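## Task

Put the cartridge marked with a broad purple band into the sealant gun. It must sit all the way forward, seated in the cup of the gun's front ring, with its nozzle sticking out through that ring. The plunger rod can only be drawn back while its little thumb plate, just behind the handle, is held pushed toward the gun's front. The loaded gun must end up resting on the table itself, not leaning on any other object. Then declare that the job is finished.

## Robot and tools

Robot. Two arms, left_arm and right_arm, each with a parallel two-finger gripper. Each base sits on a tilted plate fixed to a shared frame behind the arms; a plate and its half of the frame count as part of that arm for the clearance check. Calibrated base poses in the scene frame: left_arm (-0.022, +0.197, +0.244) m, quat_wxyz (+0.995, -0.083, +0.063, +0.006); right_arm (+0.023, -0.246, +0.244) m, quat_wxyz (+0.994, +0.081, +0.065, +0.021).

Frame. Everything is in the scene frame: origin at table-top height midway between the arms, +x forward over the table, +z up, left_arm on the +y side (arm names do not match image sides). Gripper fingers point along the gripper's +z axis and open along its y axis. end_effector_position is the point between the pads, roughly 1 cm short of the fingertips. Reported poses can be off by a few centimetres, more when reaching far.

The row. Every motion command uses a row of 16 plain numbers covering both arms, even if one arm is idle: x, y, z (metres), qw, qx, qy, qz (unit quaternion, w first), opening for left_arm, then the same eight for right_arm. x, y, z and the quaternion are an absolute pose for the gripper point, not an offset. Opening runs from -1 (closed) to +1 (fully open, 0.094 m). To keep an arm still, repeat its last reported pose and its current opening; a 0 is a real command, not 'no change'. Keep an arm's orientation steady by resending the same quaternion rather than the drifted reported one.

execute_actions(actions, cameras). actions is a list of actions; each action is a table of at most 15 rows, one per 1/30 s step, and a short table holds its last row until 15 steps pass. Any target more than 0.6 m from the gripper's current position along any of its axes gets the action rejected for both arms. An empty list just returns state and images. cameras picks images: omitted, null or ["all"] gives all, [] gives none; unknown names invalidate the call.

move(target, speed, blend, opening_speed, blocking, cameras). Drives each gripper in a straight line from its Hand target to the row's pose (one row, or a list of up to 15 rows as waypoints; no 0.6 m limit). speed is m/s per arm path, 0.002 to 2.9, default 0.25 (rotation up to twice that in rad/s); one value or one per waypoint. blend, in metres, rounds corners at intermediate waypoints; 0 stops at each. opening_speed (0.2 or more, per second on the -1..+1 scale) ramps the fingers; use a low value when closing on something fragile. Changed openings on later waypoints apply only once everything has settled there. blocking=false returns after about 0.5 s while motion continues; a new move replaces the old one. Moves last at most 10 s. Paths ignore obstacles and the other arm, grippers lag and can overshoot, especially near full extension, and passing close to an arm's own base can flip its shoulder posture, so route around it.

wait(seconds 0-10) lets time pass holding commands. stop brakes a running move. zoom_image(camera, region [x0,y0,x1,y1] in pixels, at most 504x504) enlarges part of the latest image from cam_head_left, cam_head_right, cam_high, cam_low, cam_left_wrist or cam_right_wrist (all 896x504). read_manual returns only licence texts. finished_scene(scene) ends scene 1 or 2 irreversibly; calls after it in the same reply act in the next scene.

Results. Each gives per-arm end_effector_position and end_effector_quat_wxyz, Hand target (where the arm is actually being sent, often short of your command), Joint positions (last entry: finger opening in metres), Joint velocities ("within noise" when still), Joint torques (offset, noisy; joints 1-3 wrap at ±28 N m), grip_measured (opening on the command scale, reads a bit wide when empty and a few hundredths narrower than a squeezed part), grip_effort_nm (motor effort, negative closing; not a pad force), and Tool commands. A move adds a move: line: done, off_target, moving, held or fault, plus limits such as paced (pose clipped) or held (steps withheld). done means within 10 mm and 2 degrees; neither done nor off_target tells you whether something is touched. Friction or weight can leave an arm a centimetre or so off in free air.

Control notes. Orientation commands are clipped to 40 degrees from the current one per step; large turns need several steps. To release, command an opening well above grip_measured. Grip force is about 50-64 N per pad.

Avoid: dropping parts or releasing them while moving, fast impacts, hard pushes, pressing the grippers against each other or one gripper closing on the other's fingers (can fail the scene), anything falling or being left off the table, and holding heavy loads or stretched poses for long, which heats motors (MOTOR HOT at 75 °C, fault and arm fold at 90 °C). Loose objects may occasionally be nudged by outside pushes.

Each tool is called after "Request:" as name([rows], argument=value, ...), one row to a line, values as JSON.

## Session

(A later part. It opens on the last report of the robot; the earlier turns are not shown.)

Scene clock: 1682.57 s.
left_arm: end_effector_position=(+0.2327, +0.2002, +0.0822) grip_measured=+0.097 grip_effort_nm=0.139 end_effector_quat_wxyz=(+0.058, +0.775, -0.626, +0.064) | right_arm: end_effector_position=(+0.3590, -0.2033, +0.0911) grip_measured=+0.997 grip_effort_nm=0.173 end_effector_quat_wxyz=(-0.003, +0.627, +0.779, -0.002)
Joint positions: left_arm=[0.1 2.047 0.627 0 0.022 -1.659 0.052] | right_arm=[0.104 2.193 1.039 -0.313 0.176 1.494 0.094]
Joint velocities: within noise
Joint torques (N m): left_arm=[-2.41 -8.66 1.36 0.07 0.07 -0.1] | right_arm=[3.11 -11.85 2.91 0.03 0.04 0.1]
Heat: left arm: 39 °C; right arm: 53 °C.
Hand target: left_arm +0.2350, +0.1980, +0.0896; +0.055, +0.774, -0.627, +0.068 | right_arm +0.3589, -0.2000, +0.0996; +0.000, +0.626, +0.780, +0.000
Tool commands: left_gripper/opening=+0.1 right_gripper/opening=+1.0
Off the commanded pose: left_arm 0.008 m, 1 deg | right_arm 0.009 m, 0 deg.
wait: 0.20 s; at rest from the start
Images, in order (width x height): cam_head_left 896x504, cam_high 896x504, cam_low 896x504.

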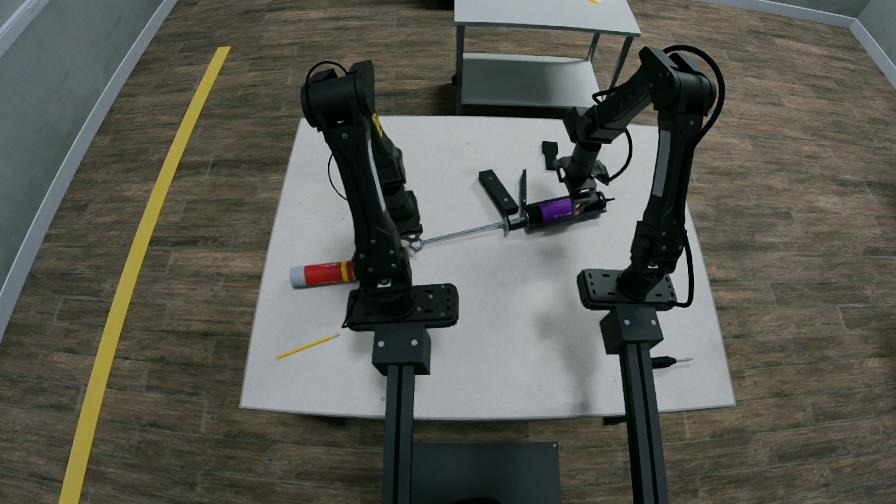

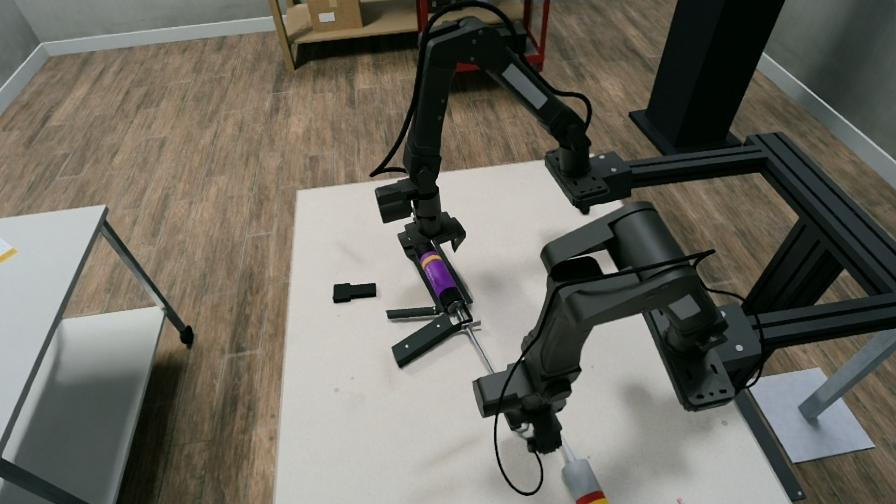

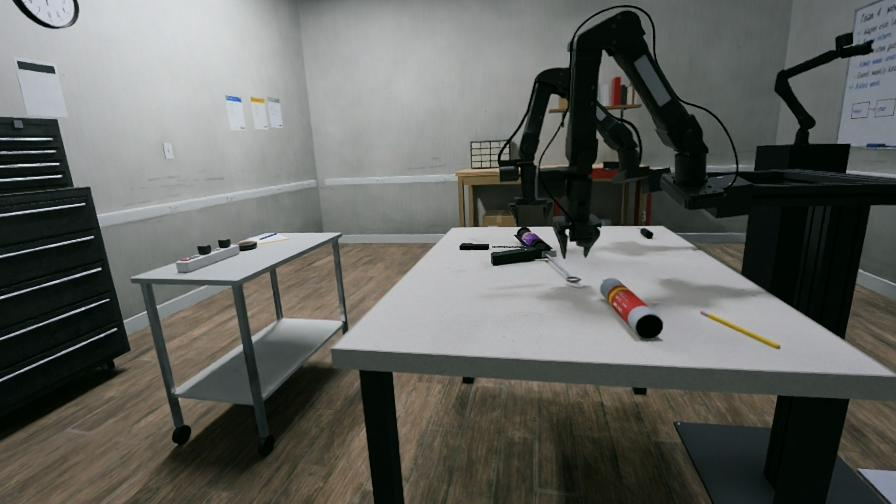

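Request:
move([
  [0.2350,0.2000,0.1400,0.0547,0.7741,-0.6269,0.0679,0.1,0.3650,-0.2100,0.1500,0,0.6259,0.7799,0,0.5],
  [0.2300,0.2500,0.1800,0.0547,0.7741,-0.6269,0.0679,0.1,0.3750,-0.3200,0.1400,0,0.6259,0.7799,0,0.0],
], speed=0.15, cameras=["cam_head_left","cam_head_right","cam_right_wrist"])

Request:
zoom_image(camera="cam_head_right", region=[500, 170, 640, 250])

Scene clock: 1696.27 s.
left_arm: end_effector_position=(+0.2211, +0.2455, +0.1696) grip_measured=+0.097 grip_effort_nm=0.144 end_effector_quat_wxyz=(+0.067, +0.775, -0.626, +0.056) | right_arm: end_effector_position=(+0.3672, -0.3180, +0.1310) grip_measured=+0.003 grip_effort_nm=-0.125 end_effector_quat_wxyz=(-0.008, +0.626, +0.780, -0.006)
Joint positions: left_arm=[0.24 1.645 0.668 -0.472 0.04 -1.523 0.052] | right_arm=[-0.214 2.035 1.092 -0.488 0.137 1.172 0.047]
Joint velocities: within noise
Joint torques (N m): left_arm=[-0.28 -7.47 5.82 0.04 0.09 0.14] | right_arm=[1.35 -10.97 5.94 0.04 -0.01 -0.02]
Heat: left arm: 40 °C; right arm: 55 °C.
Hand target: left_arm +0.2299, +0.2499, +0.1796; +0.055, +0.774, -0.627, +0.068 | right_arm +0.3749, -0.3200, +0.1399; +0.000, +0.626, +0.780, +0.000
Off the commanded pose: left_arm 0.014 m, 2 deg | right_arm 0.012 m, 1 deg.
move: off_target (left_arm, right_arm); target 2's new opening was sent with right_arm's hand 0.012 m and 1 deg from that target
Images, in order (width x height): cam_head_left 896x504, cam_head_right 896x504, cam_right_wrist 896x504.

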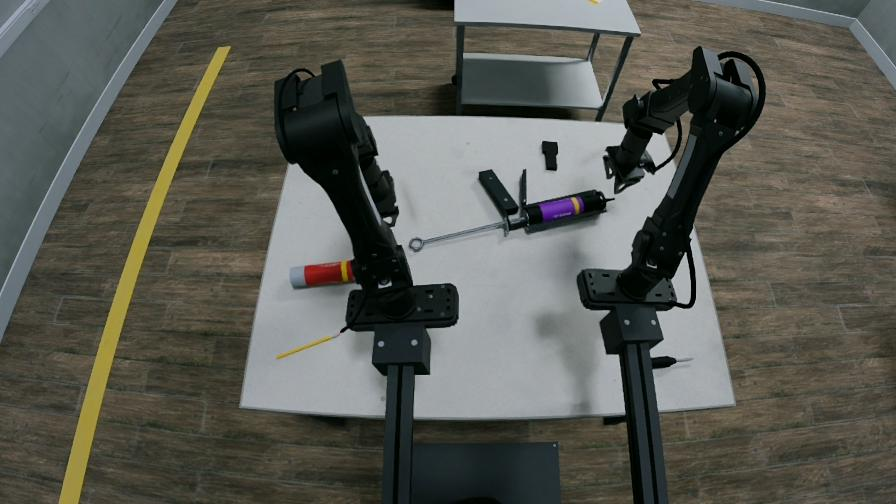

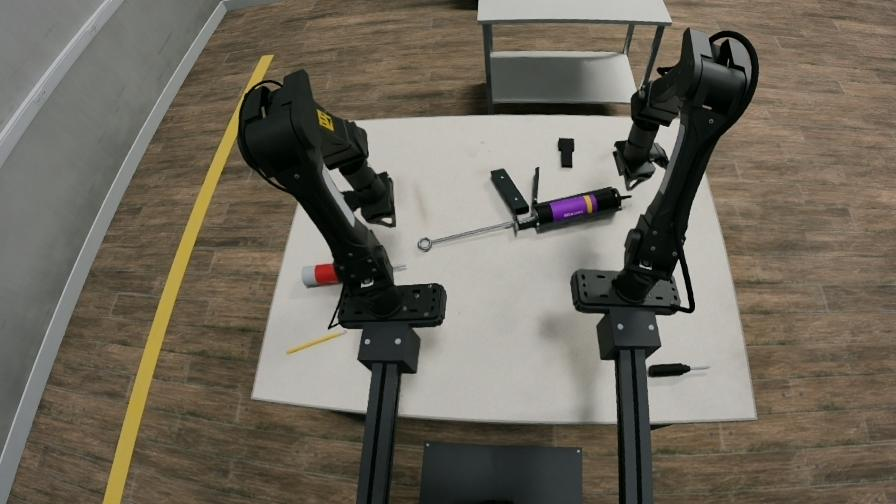

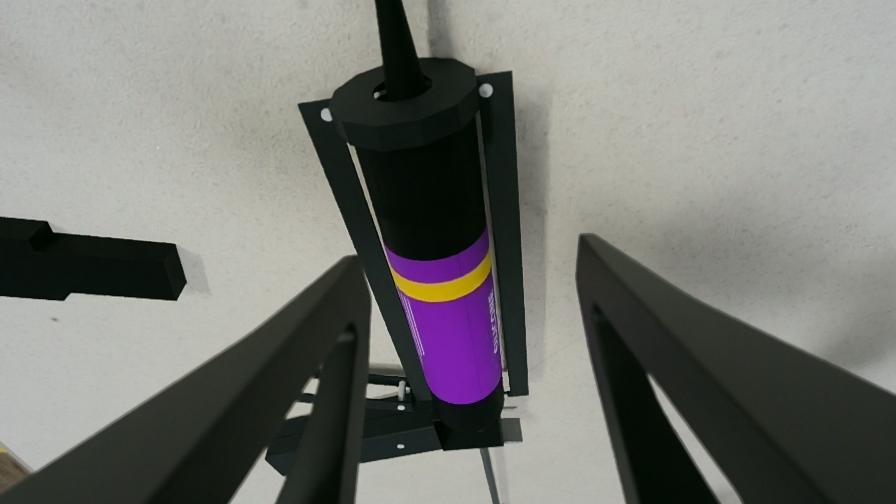

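Scaled by 3.600 from the camera's 896x504 image, which has a finer 1280x720 frame.

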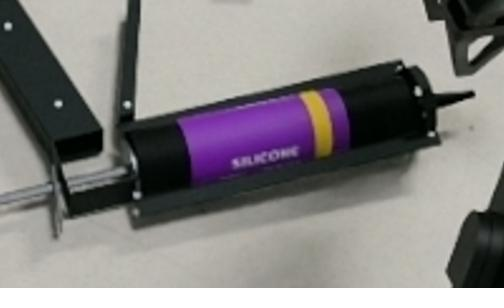

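Request:
zoom_image(camera="cam_right_wrist", region=[290, 0, 530, 180])

Scaled by 2.100 from the camera's 896x504 image, which has a finer 1280x720 frame.

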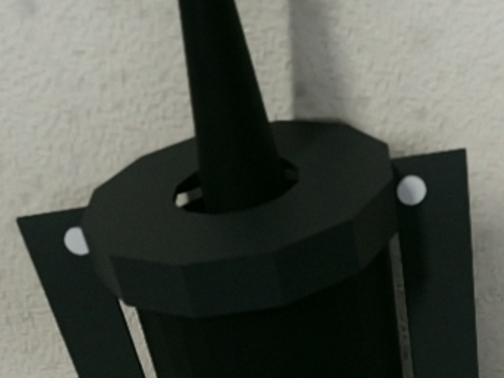

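Request:
move([
  [0.3000,0.1500,0.1500,0,-0.54,0.84,0,0.4,0.3940,-0.3420,0.1000,0,0.6259,0.7799,0,0.0],
  [0.3900,-0.0220,0.1300,0,-0.2206,0.9754,0,0.4,0.3940,-0.3420,0.0700,0,0.6259,0.7799,0,0.0],
], speed=0.15, cameras=["cam_left_wrist","cam_right_wrist","cam_head_right"])

Scene clock: 1732.47 s.
left_arm: end_effector_position=(+0.3937, -0.0157, +0.1356) grip_measured=+0.397 grip_effort_nm=0.139 end_effector_quat_wxyz=(+0.003, -0.236, +0.972, -0.010) | right_arm: end_effector_position=(+0.3865, -0.3378, +0.0732) grip_measured=+0.003 grip_effort_nm=-0.120 end_effector_quat_wxyz=(-0.008, +0.623, +0.782, -0.005)
Joint positions: left_arm=[-0.516 2.518 1.797 -0.801 -0.196 -0.975 0.066] | right_arm=[-0.279 2.257 1.21 -0.374 0.124 1.1 0.047]
Joint velocities: within noise
Joint torques (N m): left_arm=[-4.36 -8.92 8.05 0.11 -0.1 0.18] | right_arm=[0.76 -9.11 5.49 0.4 0 -0.04]
Heat: left arm: 41 °C; right arm: 56 °C.
Hand target: left_arm +0.3898, -0.0219, +0.1301; +0.001, -0.221, +0.975, -0.001 | right_arm +0.3938, -0.3420, +0.0702; +0.000, +0.626, +0.780, +0.000
Off the commanded pose: left_arm 0.009 m, 2 deg | right_arm 0.009 m, 1 deg.
move: done
Images, in order (width x height): cam_head_right 896x504, cam_left_wrist 896x504, cam_right_wrist 896x504.

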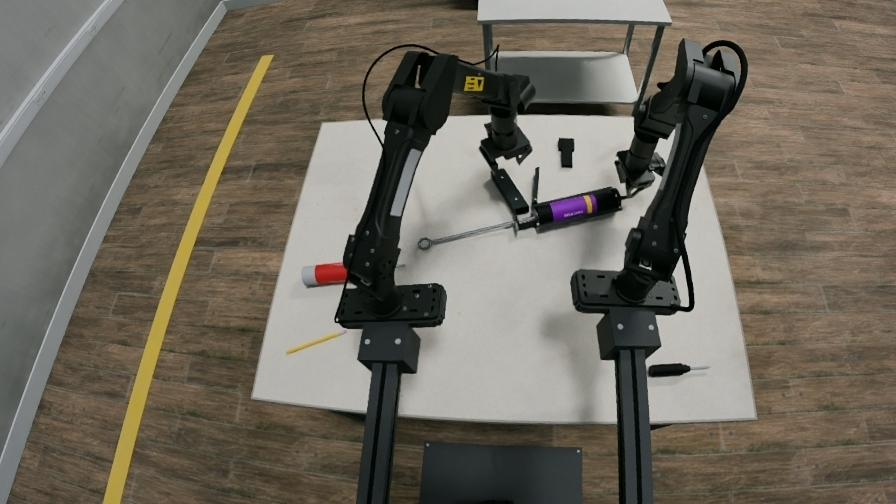

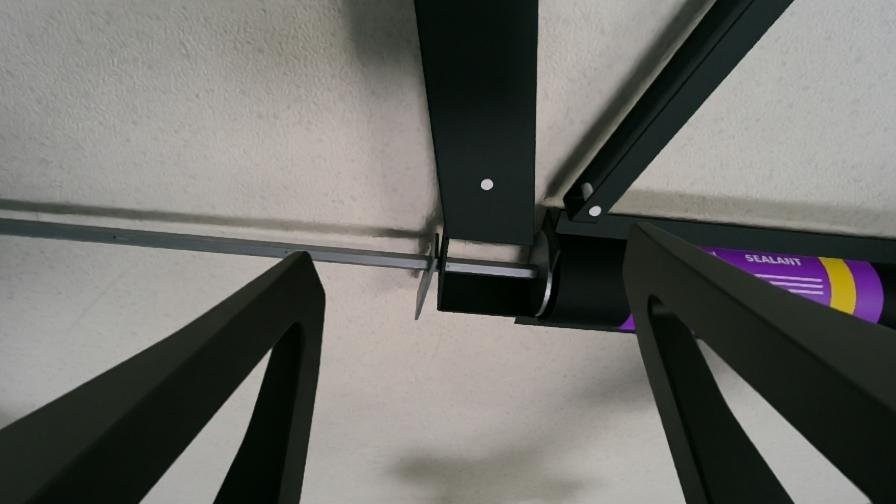

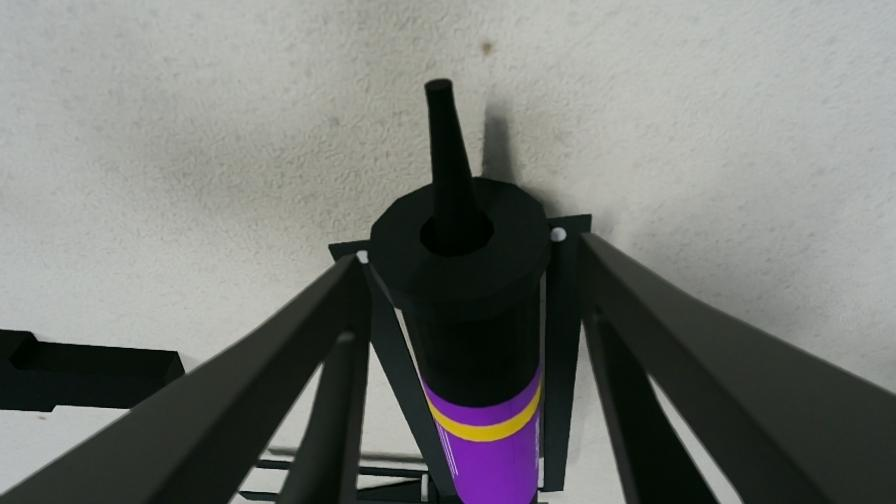

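Request:
zoom_image(camera="cam_right_wrist", region=[340, 60, 600, 330])

Scaled by 1.867 from the camera's 896x504 image, which has a finer 1280x720 frame.

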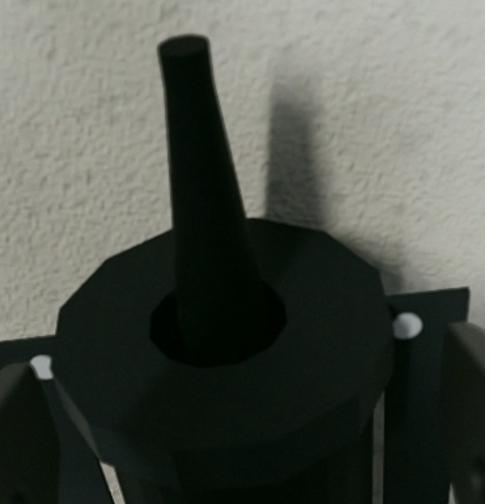

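Request:
move([
  [0.3945,-0.0300,0.0600,0,-0.2130,0.9770,0,0.4,0.3940,-0.3420,0.0260,0,0.6259,0.7799,0,0.0],
  [0.3945,-0.0290,0.0190,0,-0.2130,0.9770,0,0.4,0.3940,-0.3420,0.0240,0,0.6259,0.7799,0,0.0],
], speed=0.12, cameras=["cam_left_wrist","cam_right_wrist"])

Scene clock: 1742.23 s.
left_arm: end_effector_position=(+0.3895, -0.0278, +0.0258) grip_measured=+0.397 grip_effort_nm=0.139 end_effector_quat_wxyz=(-0.008, -0.216, +0.976, +0.001) | right_arm: end_effector_position=(+0.3886, -0.3383, +0.0284) grip_measured=+0.003 grip_effort_nm=-0.120 end_effector_quat_wxyz=(-0.007, +0.623, +0.782, -0.004)
Joint positions: left_arm=[-0.495 2.827 1.93 -0.653 -0.197 -0.919 0.066] | right_arm=[-0.293 2.404 1.255 -0.267 0.122 1.086 0.047]
Joint velocities: within noise
Joint torques (N m): left_arm=[-2.73 -9.69 7.01 0.35 -0.09 0.14] | right_arm=[0.81 -9.35 4.56 0.38 -0.03 -0.01]
Heat: left arm: 41 °C; right arm: 54 °C.
Hand target: left_arm +0.3943, -0.0289, +0.0192; +0.000, -0.213, +0.977, +0.000 | right_arm +0.3939, -0.3420, +0.0242; +0.000, +0.626, +0.780, +0.000
Off the commanded pose: left_arm 0.009 m, 1 deg | right_arm 0.008 m, 1 deg.
move: done
Images, in order (width x height): cam_left_wrist 896x504, cam_right_wrist 896x504.

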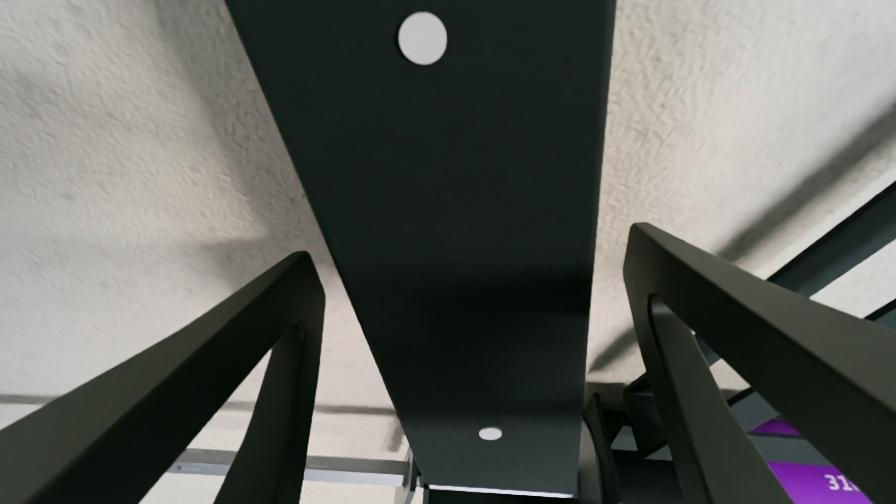

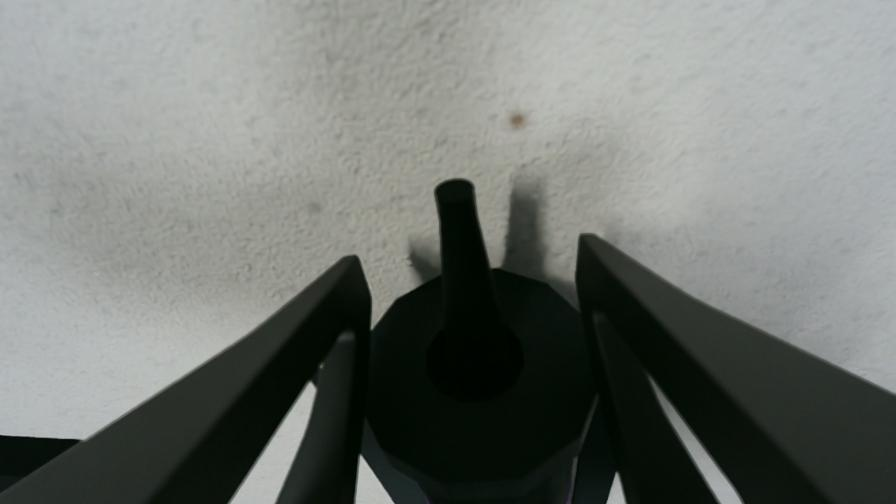

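Request:
move(target=[0.3945,-0.0290,0.0190,0,-0.2130,0.9770,0,-0.22,0.3940,-0.3420,0.0240,0,0.6259,0.7799,0,-0.9], speed=0.05, opening_speed=0.5, cameras=["cam_left_wrist","cam_right_wrist"])

Scene clock: 1746.70 s.
left_arm: end_effector_position=(+0.3905, -0.0283, +0.0258) grip_measured=-0.162 grip_effort_nm=-1.028 end_effector_quat_wxyz=(-0.006, -0.216, +0.976, -0.001) | right_arm: end_effector_position=(+0.3888, -0.3397, +0.0282) grip_measured=-0.812 grip_effort_nm=-0.969 end_effector_quat_wxyz=(-0.006, +0.623, +0.782, -0.004)
Joint positions: left_arm=[-0.495 2.827 1.93 -0.648 -0.197 -0.919 0.039] | right_arm=[-0.297 2.404 1.255 -0.264 0.122 1.082 0.009]
Joint velocities: within noise
Joint torques (N m): left_arm=[-2.91 -9.77 7.02 0.33 -0.11 0.14] | right_arm=[1.1 -9.44 4.72 0.37 0 0.06]
Heat: left arm: 41 °C; right arm: 53 °C.
Hand target: left_arm +0.3943, -0.0289, +0.0191; +0.000, -0.213, +0.977, +0.000 | right_arm +0.3939, -0.3421, +0.0242; +0.000, +0.626, +0.780, +0.000
Off the commanded pose: left_arm 0.008 m, 1 deg | right_arm 0.007 m, 1 deg.
move: done
Images, in order (width x height): cam_left_wrist 896x504, cam_right_wrist 896x504.

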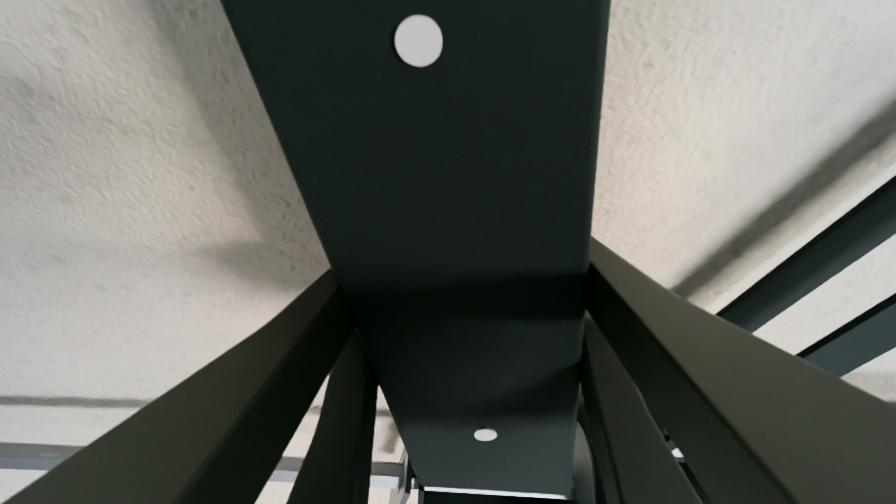

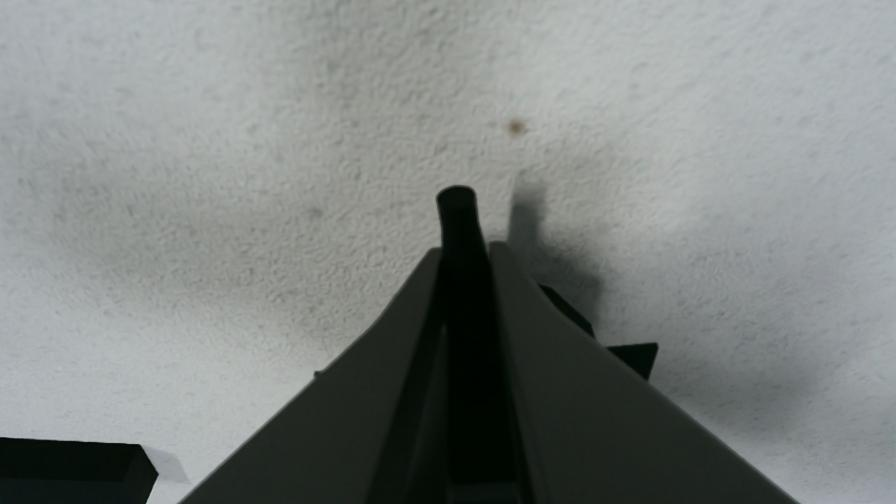

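Request:
move(target=[0.3945,-0.0290,0.0190,0,-0.2130,0.9770,0,-0.22,0.3955,-0.3480,0.0310,0,0.6259,0.7799,0,-0.92], speed=0.04, cameras=["cam_head_left","cam_right_wrist"])

Scene clock: 1750.57 s.
left_arm: end_effector_position=(+0.3905, -0.0283, +0.0258) grip_measured=-0.162 grip_effort_nm=-1.028 end_effector_quat_wxyz=(-0.006, -0.216, +0.976, -0.001) | right_arm: end_effector_position=(+0.3887, -0.3401, +0.0283) grip_measured=-0.815 grip_effort_nm=-1.004 end_effector_quat_wxyz=(-0.009, +0.622, +0.783, +0.000)
Joint positions: left_arm=[-0.495 2.827 1.93 -0.648 -0.197 -0.919 0.039] | right_arm=[-0.302 2.404 1.257 -0.268 0.112 1.075 0.009]
Joint velocities: within noise
Joint torques (N m): left_arm=[-2.82 -9.7 6.98 0.33 -0.09 0.13] | right_arm=[0.55 -11.02 5.01 0.14 0.09 -0.05]
Heat: left arm: 41 °C; right arm: 53 °C.
Hand target: left_arm +0.3943, -0.0289, +0.0191; +0.000, -0.213, +0.977, +0.000 | right_arm +0.3954, -0.3479, +0.0311; +0.000, +0.626, +0.780, +0.000
Off the commanded pose: left_arm 0.008 m, 1 deg | right_arm 0.011 m, 1 deg.
move: off_target (right_arm)
Images, in order (width x height): cam_head_left 896x504, cam_right_wrist 896x504.

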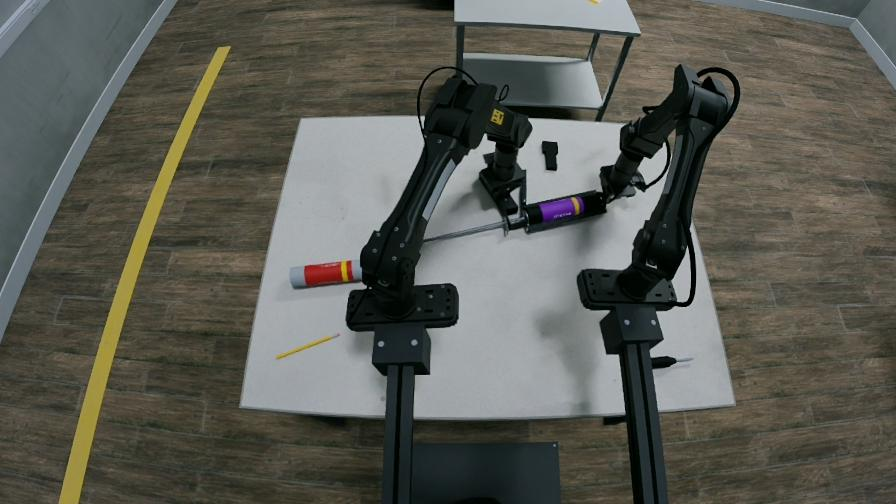

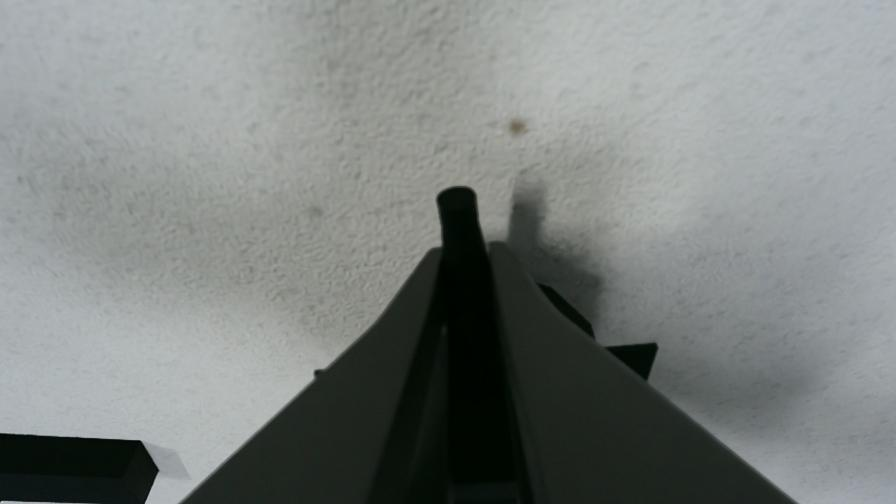

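Request:
move(target=[0.3945,-0.0290,0.0190,0,-0.2130,0.9770,0,-0.22,0.3965,-0.3530,0.0370,0,0.6259,0.7799,0,-0.92], speed=0.04, cameras=["cam_head_right","cam_right_wrist"])

Request:
zoom_image(camera="cam_head_right", region=[500, 170, 640, 250])

Scene clock: 1753.77 s.
left_arm: end_effector_position=(+0.3905, -0.0284, +0.0258) grip_measured=-0.162 grip_effort_nm=-1.033 end_effector_quat_wxyz=(-0.006, -0.216, +0.976, -0.001) | right_arm: end_effector_position=(+0.3876, -0.3423, +0.0284) grip_measured=-0.815 grip_effort_nm=-1.009 end_effector_quat_wxyz=(-0.012, +0.622, +0.783, +0.001)
Joint positions: left_arm=[-0.495 2.827 1.93 -0.648 -0.197 -0.919 0.039] | right_arm=[-0.31 2.404 1.261 -0.277 0.105 1.067 0.009]
Joint velocities: within noise
Joint torques (N m): left_arm=[-2.71 -9.88 6.98 0.32 -0.08 0.19] | right_arm=[0.34 -12.52 5.07 0.03 0.11 -0.03]
Heat: left arm: 41 °C; right arm: 54 °C.
Hand target: left_arm +0.3943, -0.0289, +0.0191; +0.000, -0.213, +0.977, +0.000 | right_arm +0.3964, -0.3530, +0.0370; +0.000, +0.626, +0.780, +0.000
Off the commanded pose: left_arm 0.008 m, 1 deg | right_arm 0.016 m, 2 deg.
move: off_target (right_arm)
Images, in order (width x height): cam_head_right 896x504, cam_right_wrist 896x504.

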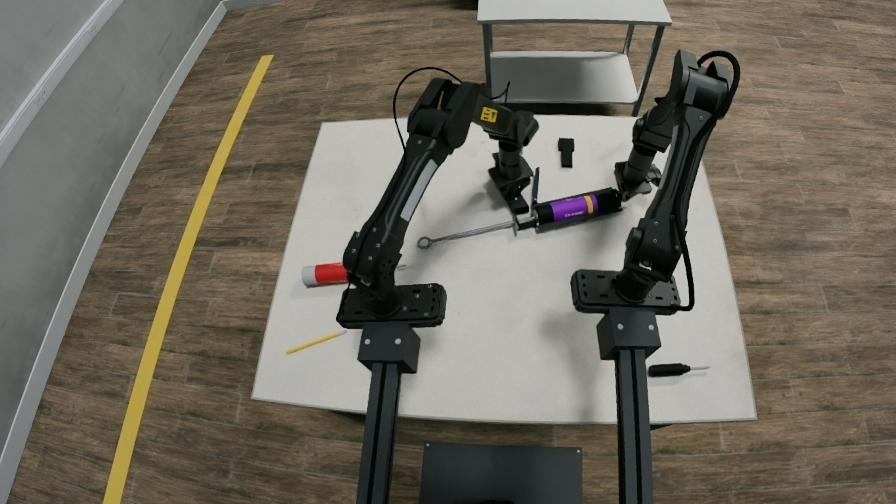

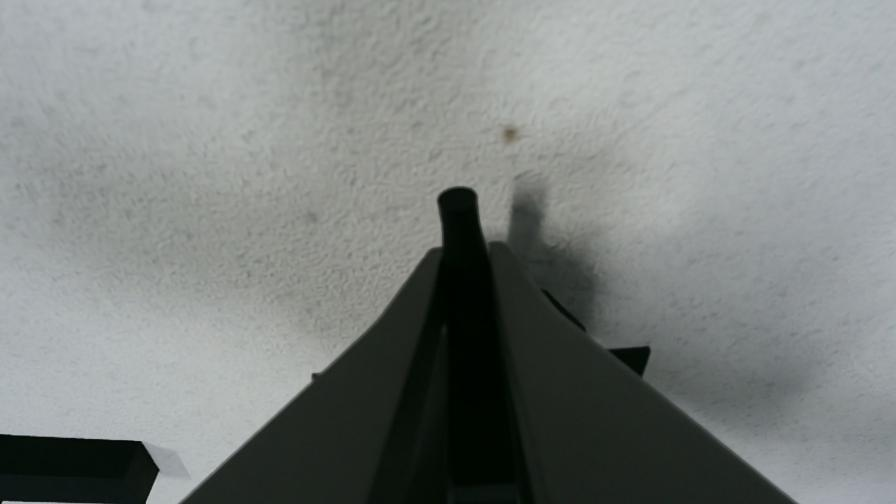

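Scaled by 3.600 from the camera's 896x504 image, which has a finer 1280x720 frame.

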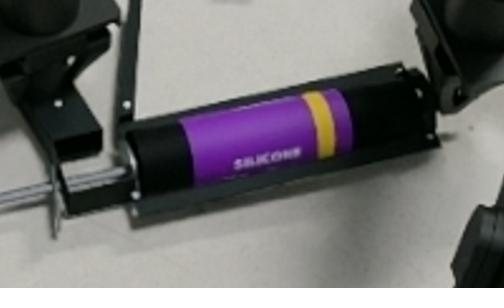

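Request:
move(target=[0.3945,-0.0290,0.0190,0,-0.2130,0.9770,0,-0.22,0.3975,-0.3600,0.0400,0,0.6259,0.7799,0,-0.94], speed=0.04, cameras=["cam_head_right","cam_right_wrist"])

Request:
zoom_image(camera="cam_head_right", region=[500, 170, 640, 250])

Scene clock: 1757.70 s.
left_arm: end_effector_position=(+0.3906, -0.0284, +0.0258) grip_measured=-0.163 grip_effort_nm=-1.028 end_effector_quat_wxyz=(-0.006, -0.216, +0.976, -0.001) | right_arm: end_effector_position=(+0.3864, -0.3432, +0.0291) grip_measured=-0.815 grip_effort_nm=-1.009 end_effector_quat_wxyz=(-0.021, +0.621, +0.783, +0.006)
Joint positions: left_arm=[-0.495 2.827 1.93 -0.648 -0.197 -0.918 0.039] | right_arm=[-0.321 2.404 1.269 -0.296 0.088 1.056 0.009]
Joint velocities: within noise
Joint torques (N m): left_arm=[-2.85 -9.72 7.06 0.31 -0.1 0.14] | right_arm=[-0.1 -13.14 5.27 0.02 0.24 -0.06]
Heat: left arm: 42 °C; right arm: 55 °C.
Hand target: left_arm +0.3943, -0.0289, +0.0191; +0.000, -0.213, +0.977, +0.000 | right_arm +0.3972, -0.3599, +0.0400; +0.000, +0.626, +0.780, +0.000
Off the commanded pose: left_arm 0.008 m, 1 deg | right_arm 0.023 m, 3 deg.
move: off_target (right_arm)
Images, in order (width x height): cam_head_right 896x504, cam_right_wrist 896x504.

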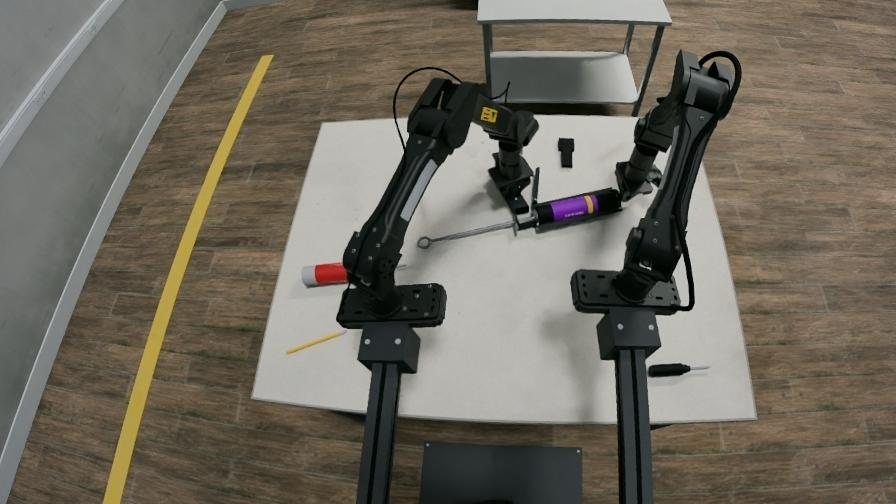

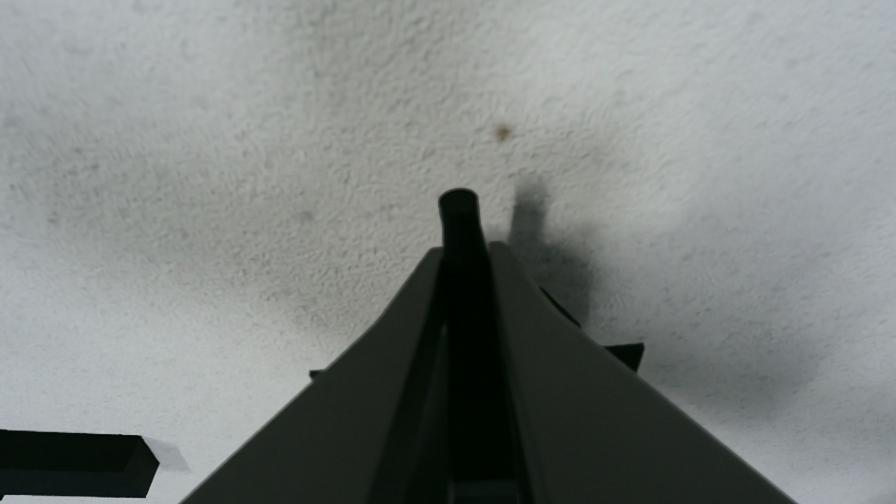

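Scaled by 3.600 from the camera's 896x504 image, which has a finer 1280x720 frame.

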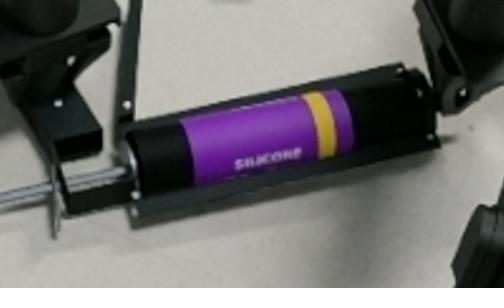

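Request:
move([
  [0.3945,-0.0290,0.0190,0,-0.2130,0.9770,0,-0.22,0.3945,-0.3440,0.0260,0,0.6259,0.7799,0,-0.94],
  [0.3945,-0.0290,0.0190,0,-0.2130,0.9770,0,-0.22,0.3945,-0.3430,0.0260,0,0.6259,0.7799,0,0.0],
  [0.3945,-0.0290,0.0190,0,-0.2130,0.9770,0,-0.22,0.3780,-0.3200,0.1400,0,0.6259,0.7799,0,0.0],
], speed=0.08, cameras=["cam_head_right","cam_right_wrist"])

Request:
zoom_image(camera="cam_right_wrist", region=[290, 0, 530, 180])

Scene clock: 1764.73 s.
left_arm: end_effector_position=(+0.3906, -0.0284, +0.0258) grip_measured=-0.163 grip_effort_nm=-1.023 end_effector_quat_wxyz=(-0.006, -0.216, +0.976, -0.001) | right_arm: end_effector_position=(+0.3778, -0.3201, +0.1303) grip_measured=-0.003 grip_effort_nm=0.168 end_effector_quat_wxyz=(-0.008, +0.627, +0.779, +0.006)
Joint positions: left_arm=[-0.495 2.827 1.93 -0.648 -0.197 -0.918 0.039] | right_arm=[-0.226 2.056 1.131 -0.494 0.114 1.161 0.047]
Joint velocities: within noise
Joint torques (N m): left_arm=[-2.85 -9.68 7.12 0.32 -0.09 0.13] | right_arm=[2.48 -12.3 3.9 0.04 0.19 0.1]
Heat: left arm: 42 °C; right arm: 56 °C.
Hand target: left_arm +0.3943, -0.0289, +0.0191; +0.000, -0.213, +0.977, +0.000 | right_arm +0.3780, -0.3201, +0.1397; +0.000, +0.626, +0.780, +0.000
Off the commanded pose: left_arm 0.008 m, 1 deg | right_arm 0.010 m, 1 deg.
move: done
Images, in order (width x height): cam_head_right 896x504, cam_right_wrist 896x504.

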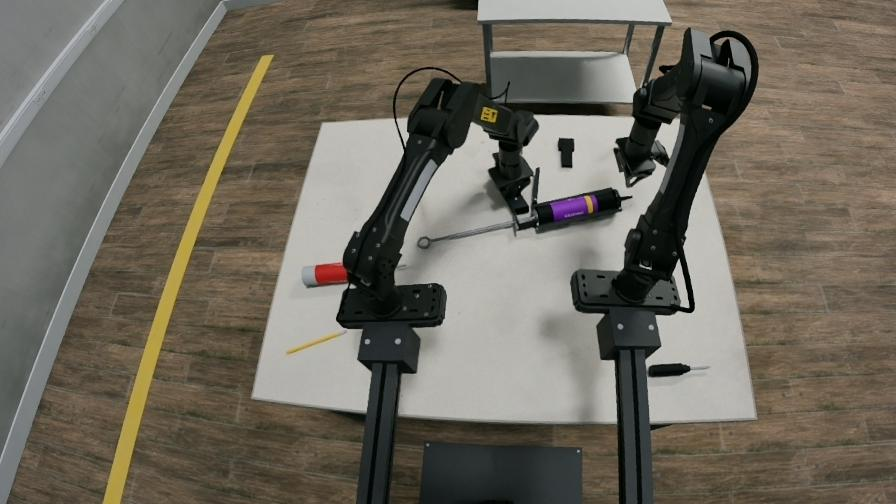

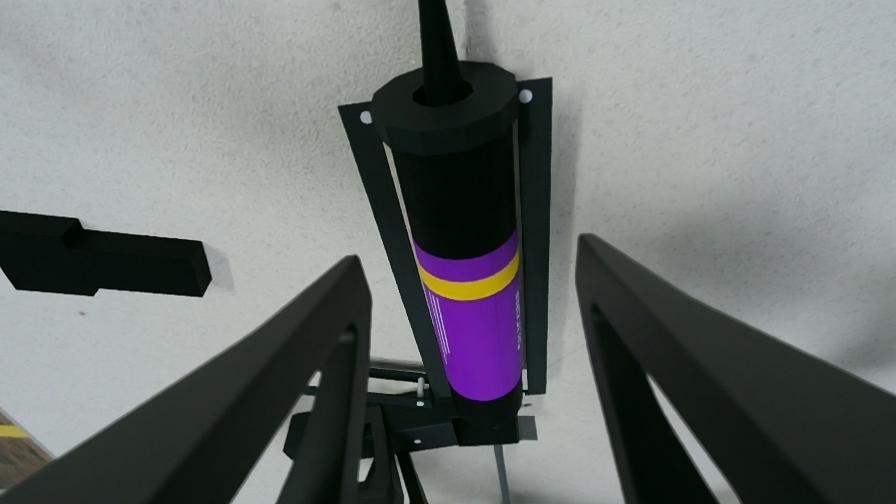

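Scaled by 2.100 from the camera's 896x504 image, which has a finer 1280x720 frame.

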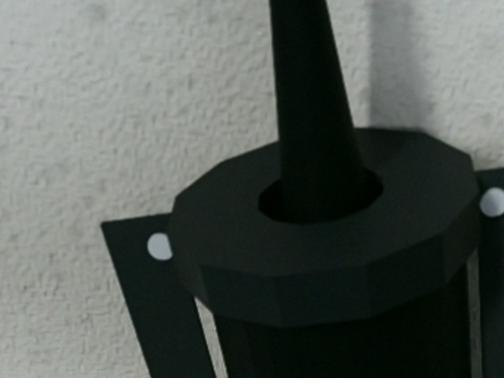

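Request:
move([
  [0.3945,-0.0290,0.0250,0,-0.2130,0.9770,0,0.4,0.3780,-0.2900,0.1500,0,0.6259,0.7799,0,0.5],
  [0.3800,-0.0300,0.1400,0,-0.2130,0.9770,0,0.4,0.3650,-0.2000,0.1300,0,0.6259,0.7799,0,1.0],
], speed=0.12, cameras=["cam_left_wrist","cam_right_wrist","cam_head_right"])

Request:
zoom_image(camera="cam_left_wrist", region=[400, 180, 700, 380])

Request:
zoom_image(camera="cam_head_right", region=[500, 170, 640, 250])

Scene clock: 1785.37 s.
left_arm: end_effector_position=(+0.3747, -0.0252, +0.1140) grip_measured=+0.398 grip_effort_nm=0.125 end_effector_quat_wxyz=(-0.017, -0.213, +0.977, +0.009) | right_arm: end_effector_position=(+0.3659, -0.2000, +0.1339) grip_measured=+0.997 grip_effort_nm=0.168 end_effector_quat_wxyz=(-0.007, +0.625, +0.780, +0.007)
Joint positions: left_arm=[-0.544 2.58 1.808 -0.812 -0.197 -0.967 0.066] | right_arm=[0.123 2.071 1.068 -0.46 0.159 1.507 0.094]
Joint velocities: within noise
Joint torques (N m): left_arm=[-4.46 -15.65 4.57 0.02 -0.07 -0.13] | right_arm=[2.63 -8.09 3.99 0.36 0.2 0.1]
Heat: left arm: 44 °C; right arm: 56 °C.
Hand target: left_arm +0.3798, -0.0300, +0.1390; +0.000, -0.213, +0.977, +0.000 | right_arm +0.3649, -0.1999, +0.1301; +0.000, +0.626, +0.780, +0.000
Off the commanded pose: left_arm 0.027 m, 2 deg | right_arm 0.004 m, 1 deg.
move: off_target (left_arm)
Images, in order (width x height): cam_head_right 896x504, cam_left_wrist 896x504, cam_right_wrist 896x504.

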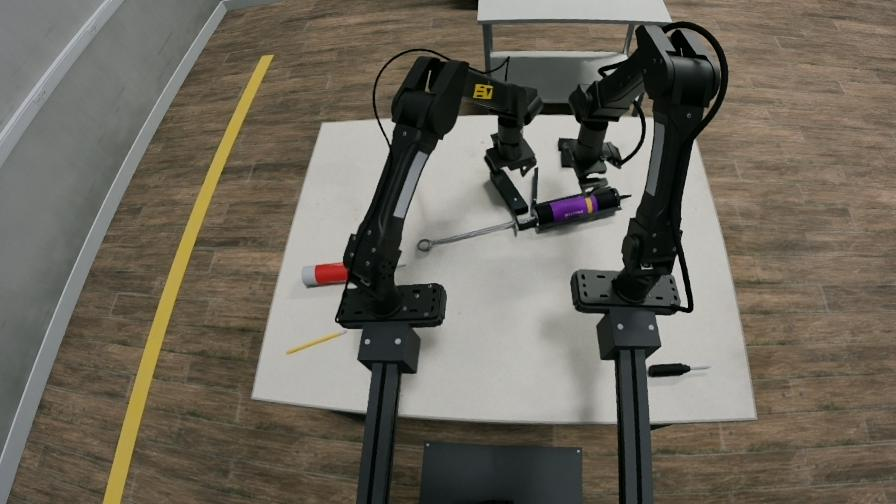

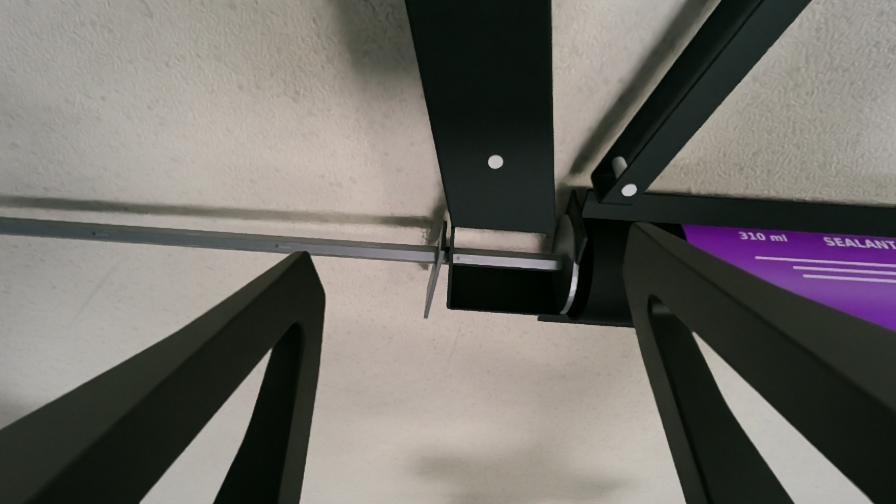

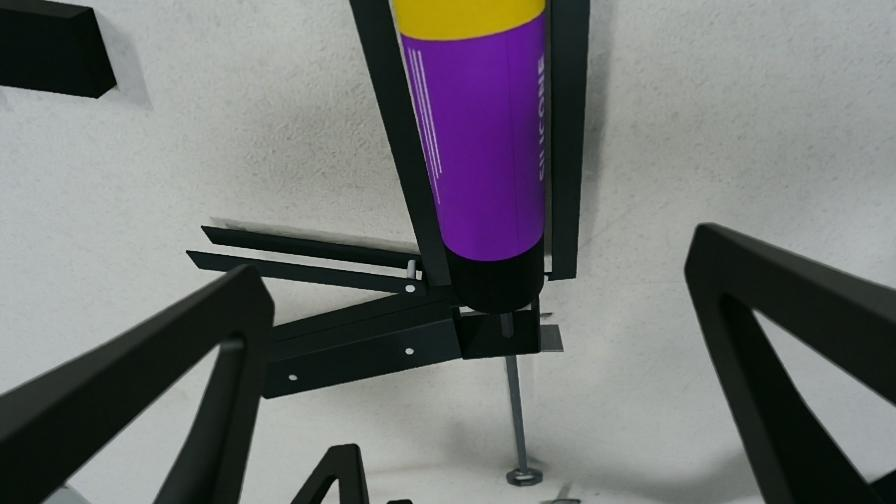

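Scaled by 1.680 from the camera's 896x504 image, which has a finer 1280x720 frame.

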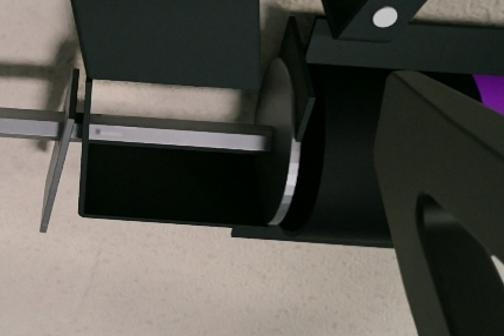

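Scaled by 3.600 from the camera's 896x504 image, which has a finer 1280x720 frame.

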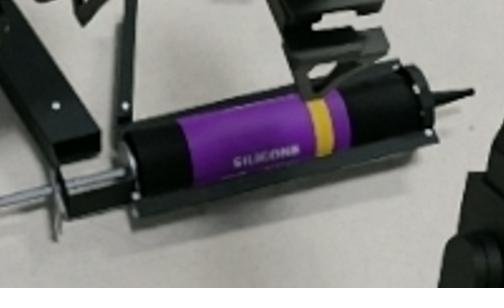

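Request:
move([
  [0.3000,0.1500,0.1500,0,-0.54,0.84,0,0.1,0.3650,-0.2010,0.0450,0,0.6259,0.7799,0,1.0],
  [0.2380,0.2000,0.0800,0.0547,0.7741,-0.6269,0.0679,0.1,0.3660,-0.2020,0.0250,0,0.6259,0.7799,0,1.0],
], speed=0.15, cameras=["cam_left_wrist","cam_right_wrist"])

Scene clock: 1802.90 s.
left_arm: end_effector_position=(+0.2443, +0.2011, +0.0864) grip_measured=+0.103 grip_effort_nm=-0.129 end_effector_quat_wxyz=(+0.047, +0.769, -0.633, +0.073) | right_arm: end_effector_position=(+0.3606, -0.1979, +0.0292) grip_measured=+0.997 grip_effort_nm=0.168 end_effector_quat_wxyz=(-0.009, +0.623, +0.782, +0.001)
Joint positions: left_arm=[0.093 2.034 0.647 -0.007 0.018 -1.647 0.052] | right_arm=[0.079 2.414 1.103 -0.156 0.159 1.459 0.094]
Joint velocities: within noise
Joint torques (N m): left_arm=[-0.9 -4.21 1.62 0.45 0.12 -0.12] | right_arm=[1.25 -8.55 3.93 0.39 0.14 -0.02]
Heat: left arm: 48 °C; right arm: 52 °C.
Hand target: left_arm +0.2380, +0.2000, +0.0804; +0.055, +0.774, -0.627, +0.068 | right_arm +0.3658, -0.2020, +0.0251; +0.000, +0.626, +0.780, +0.000
Off the commanded pose: left_arm 0.009 m, 1 deg | right_arm 0.008 m, 1 deg.
move: done
Images, in order (width x height): cam_left_wrist 896x504, cam_right_wrist 896x504.

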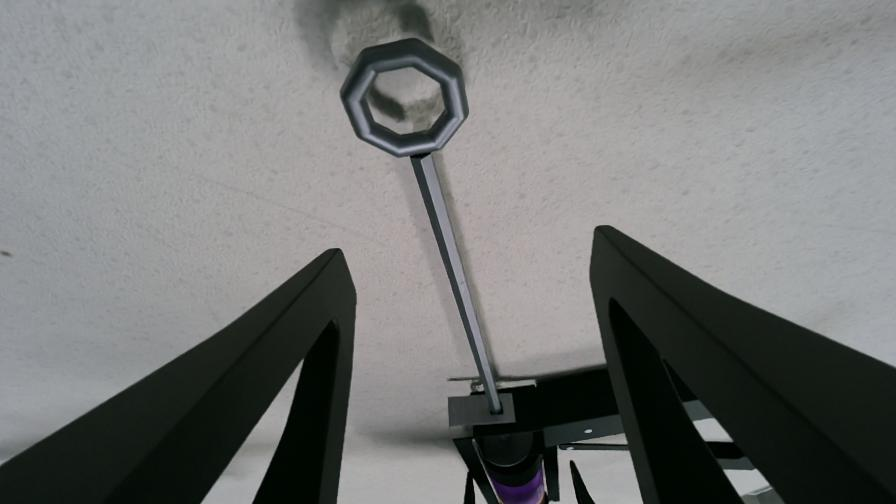

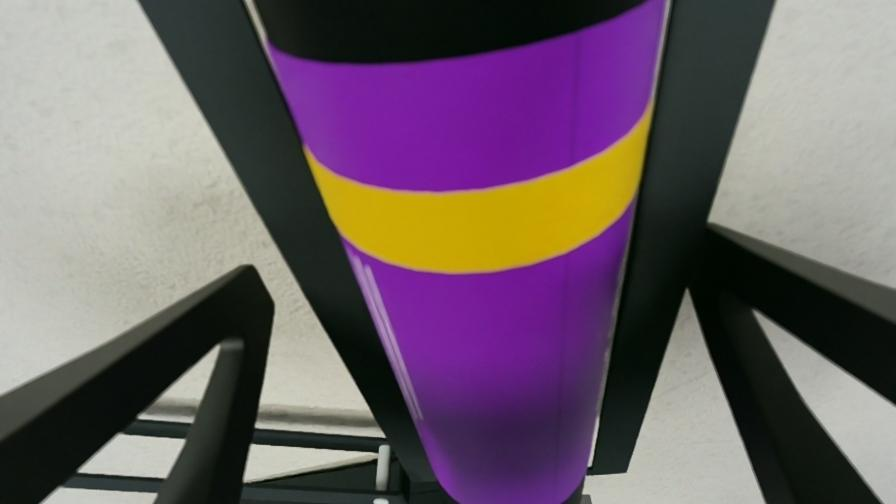

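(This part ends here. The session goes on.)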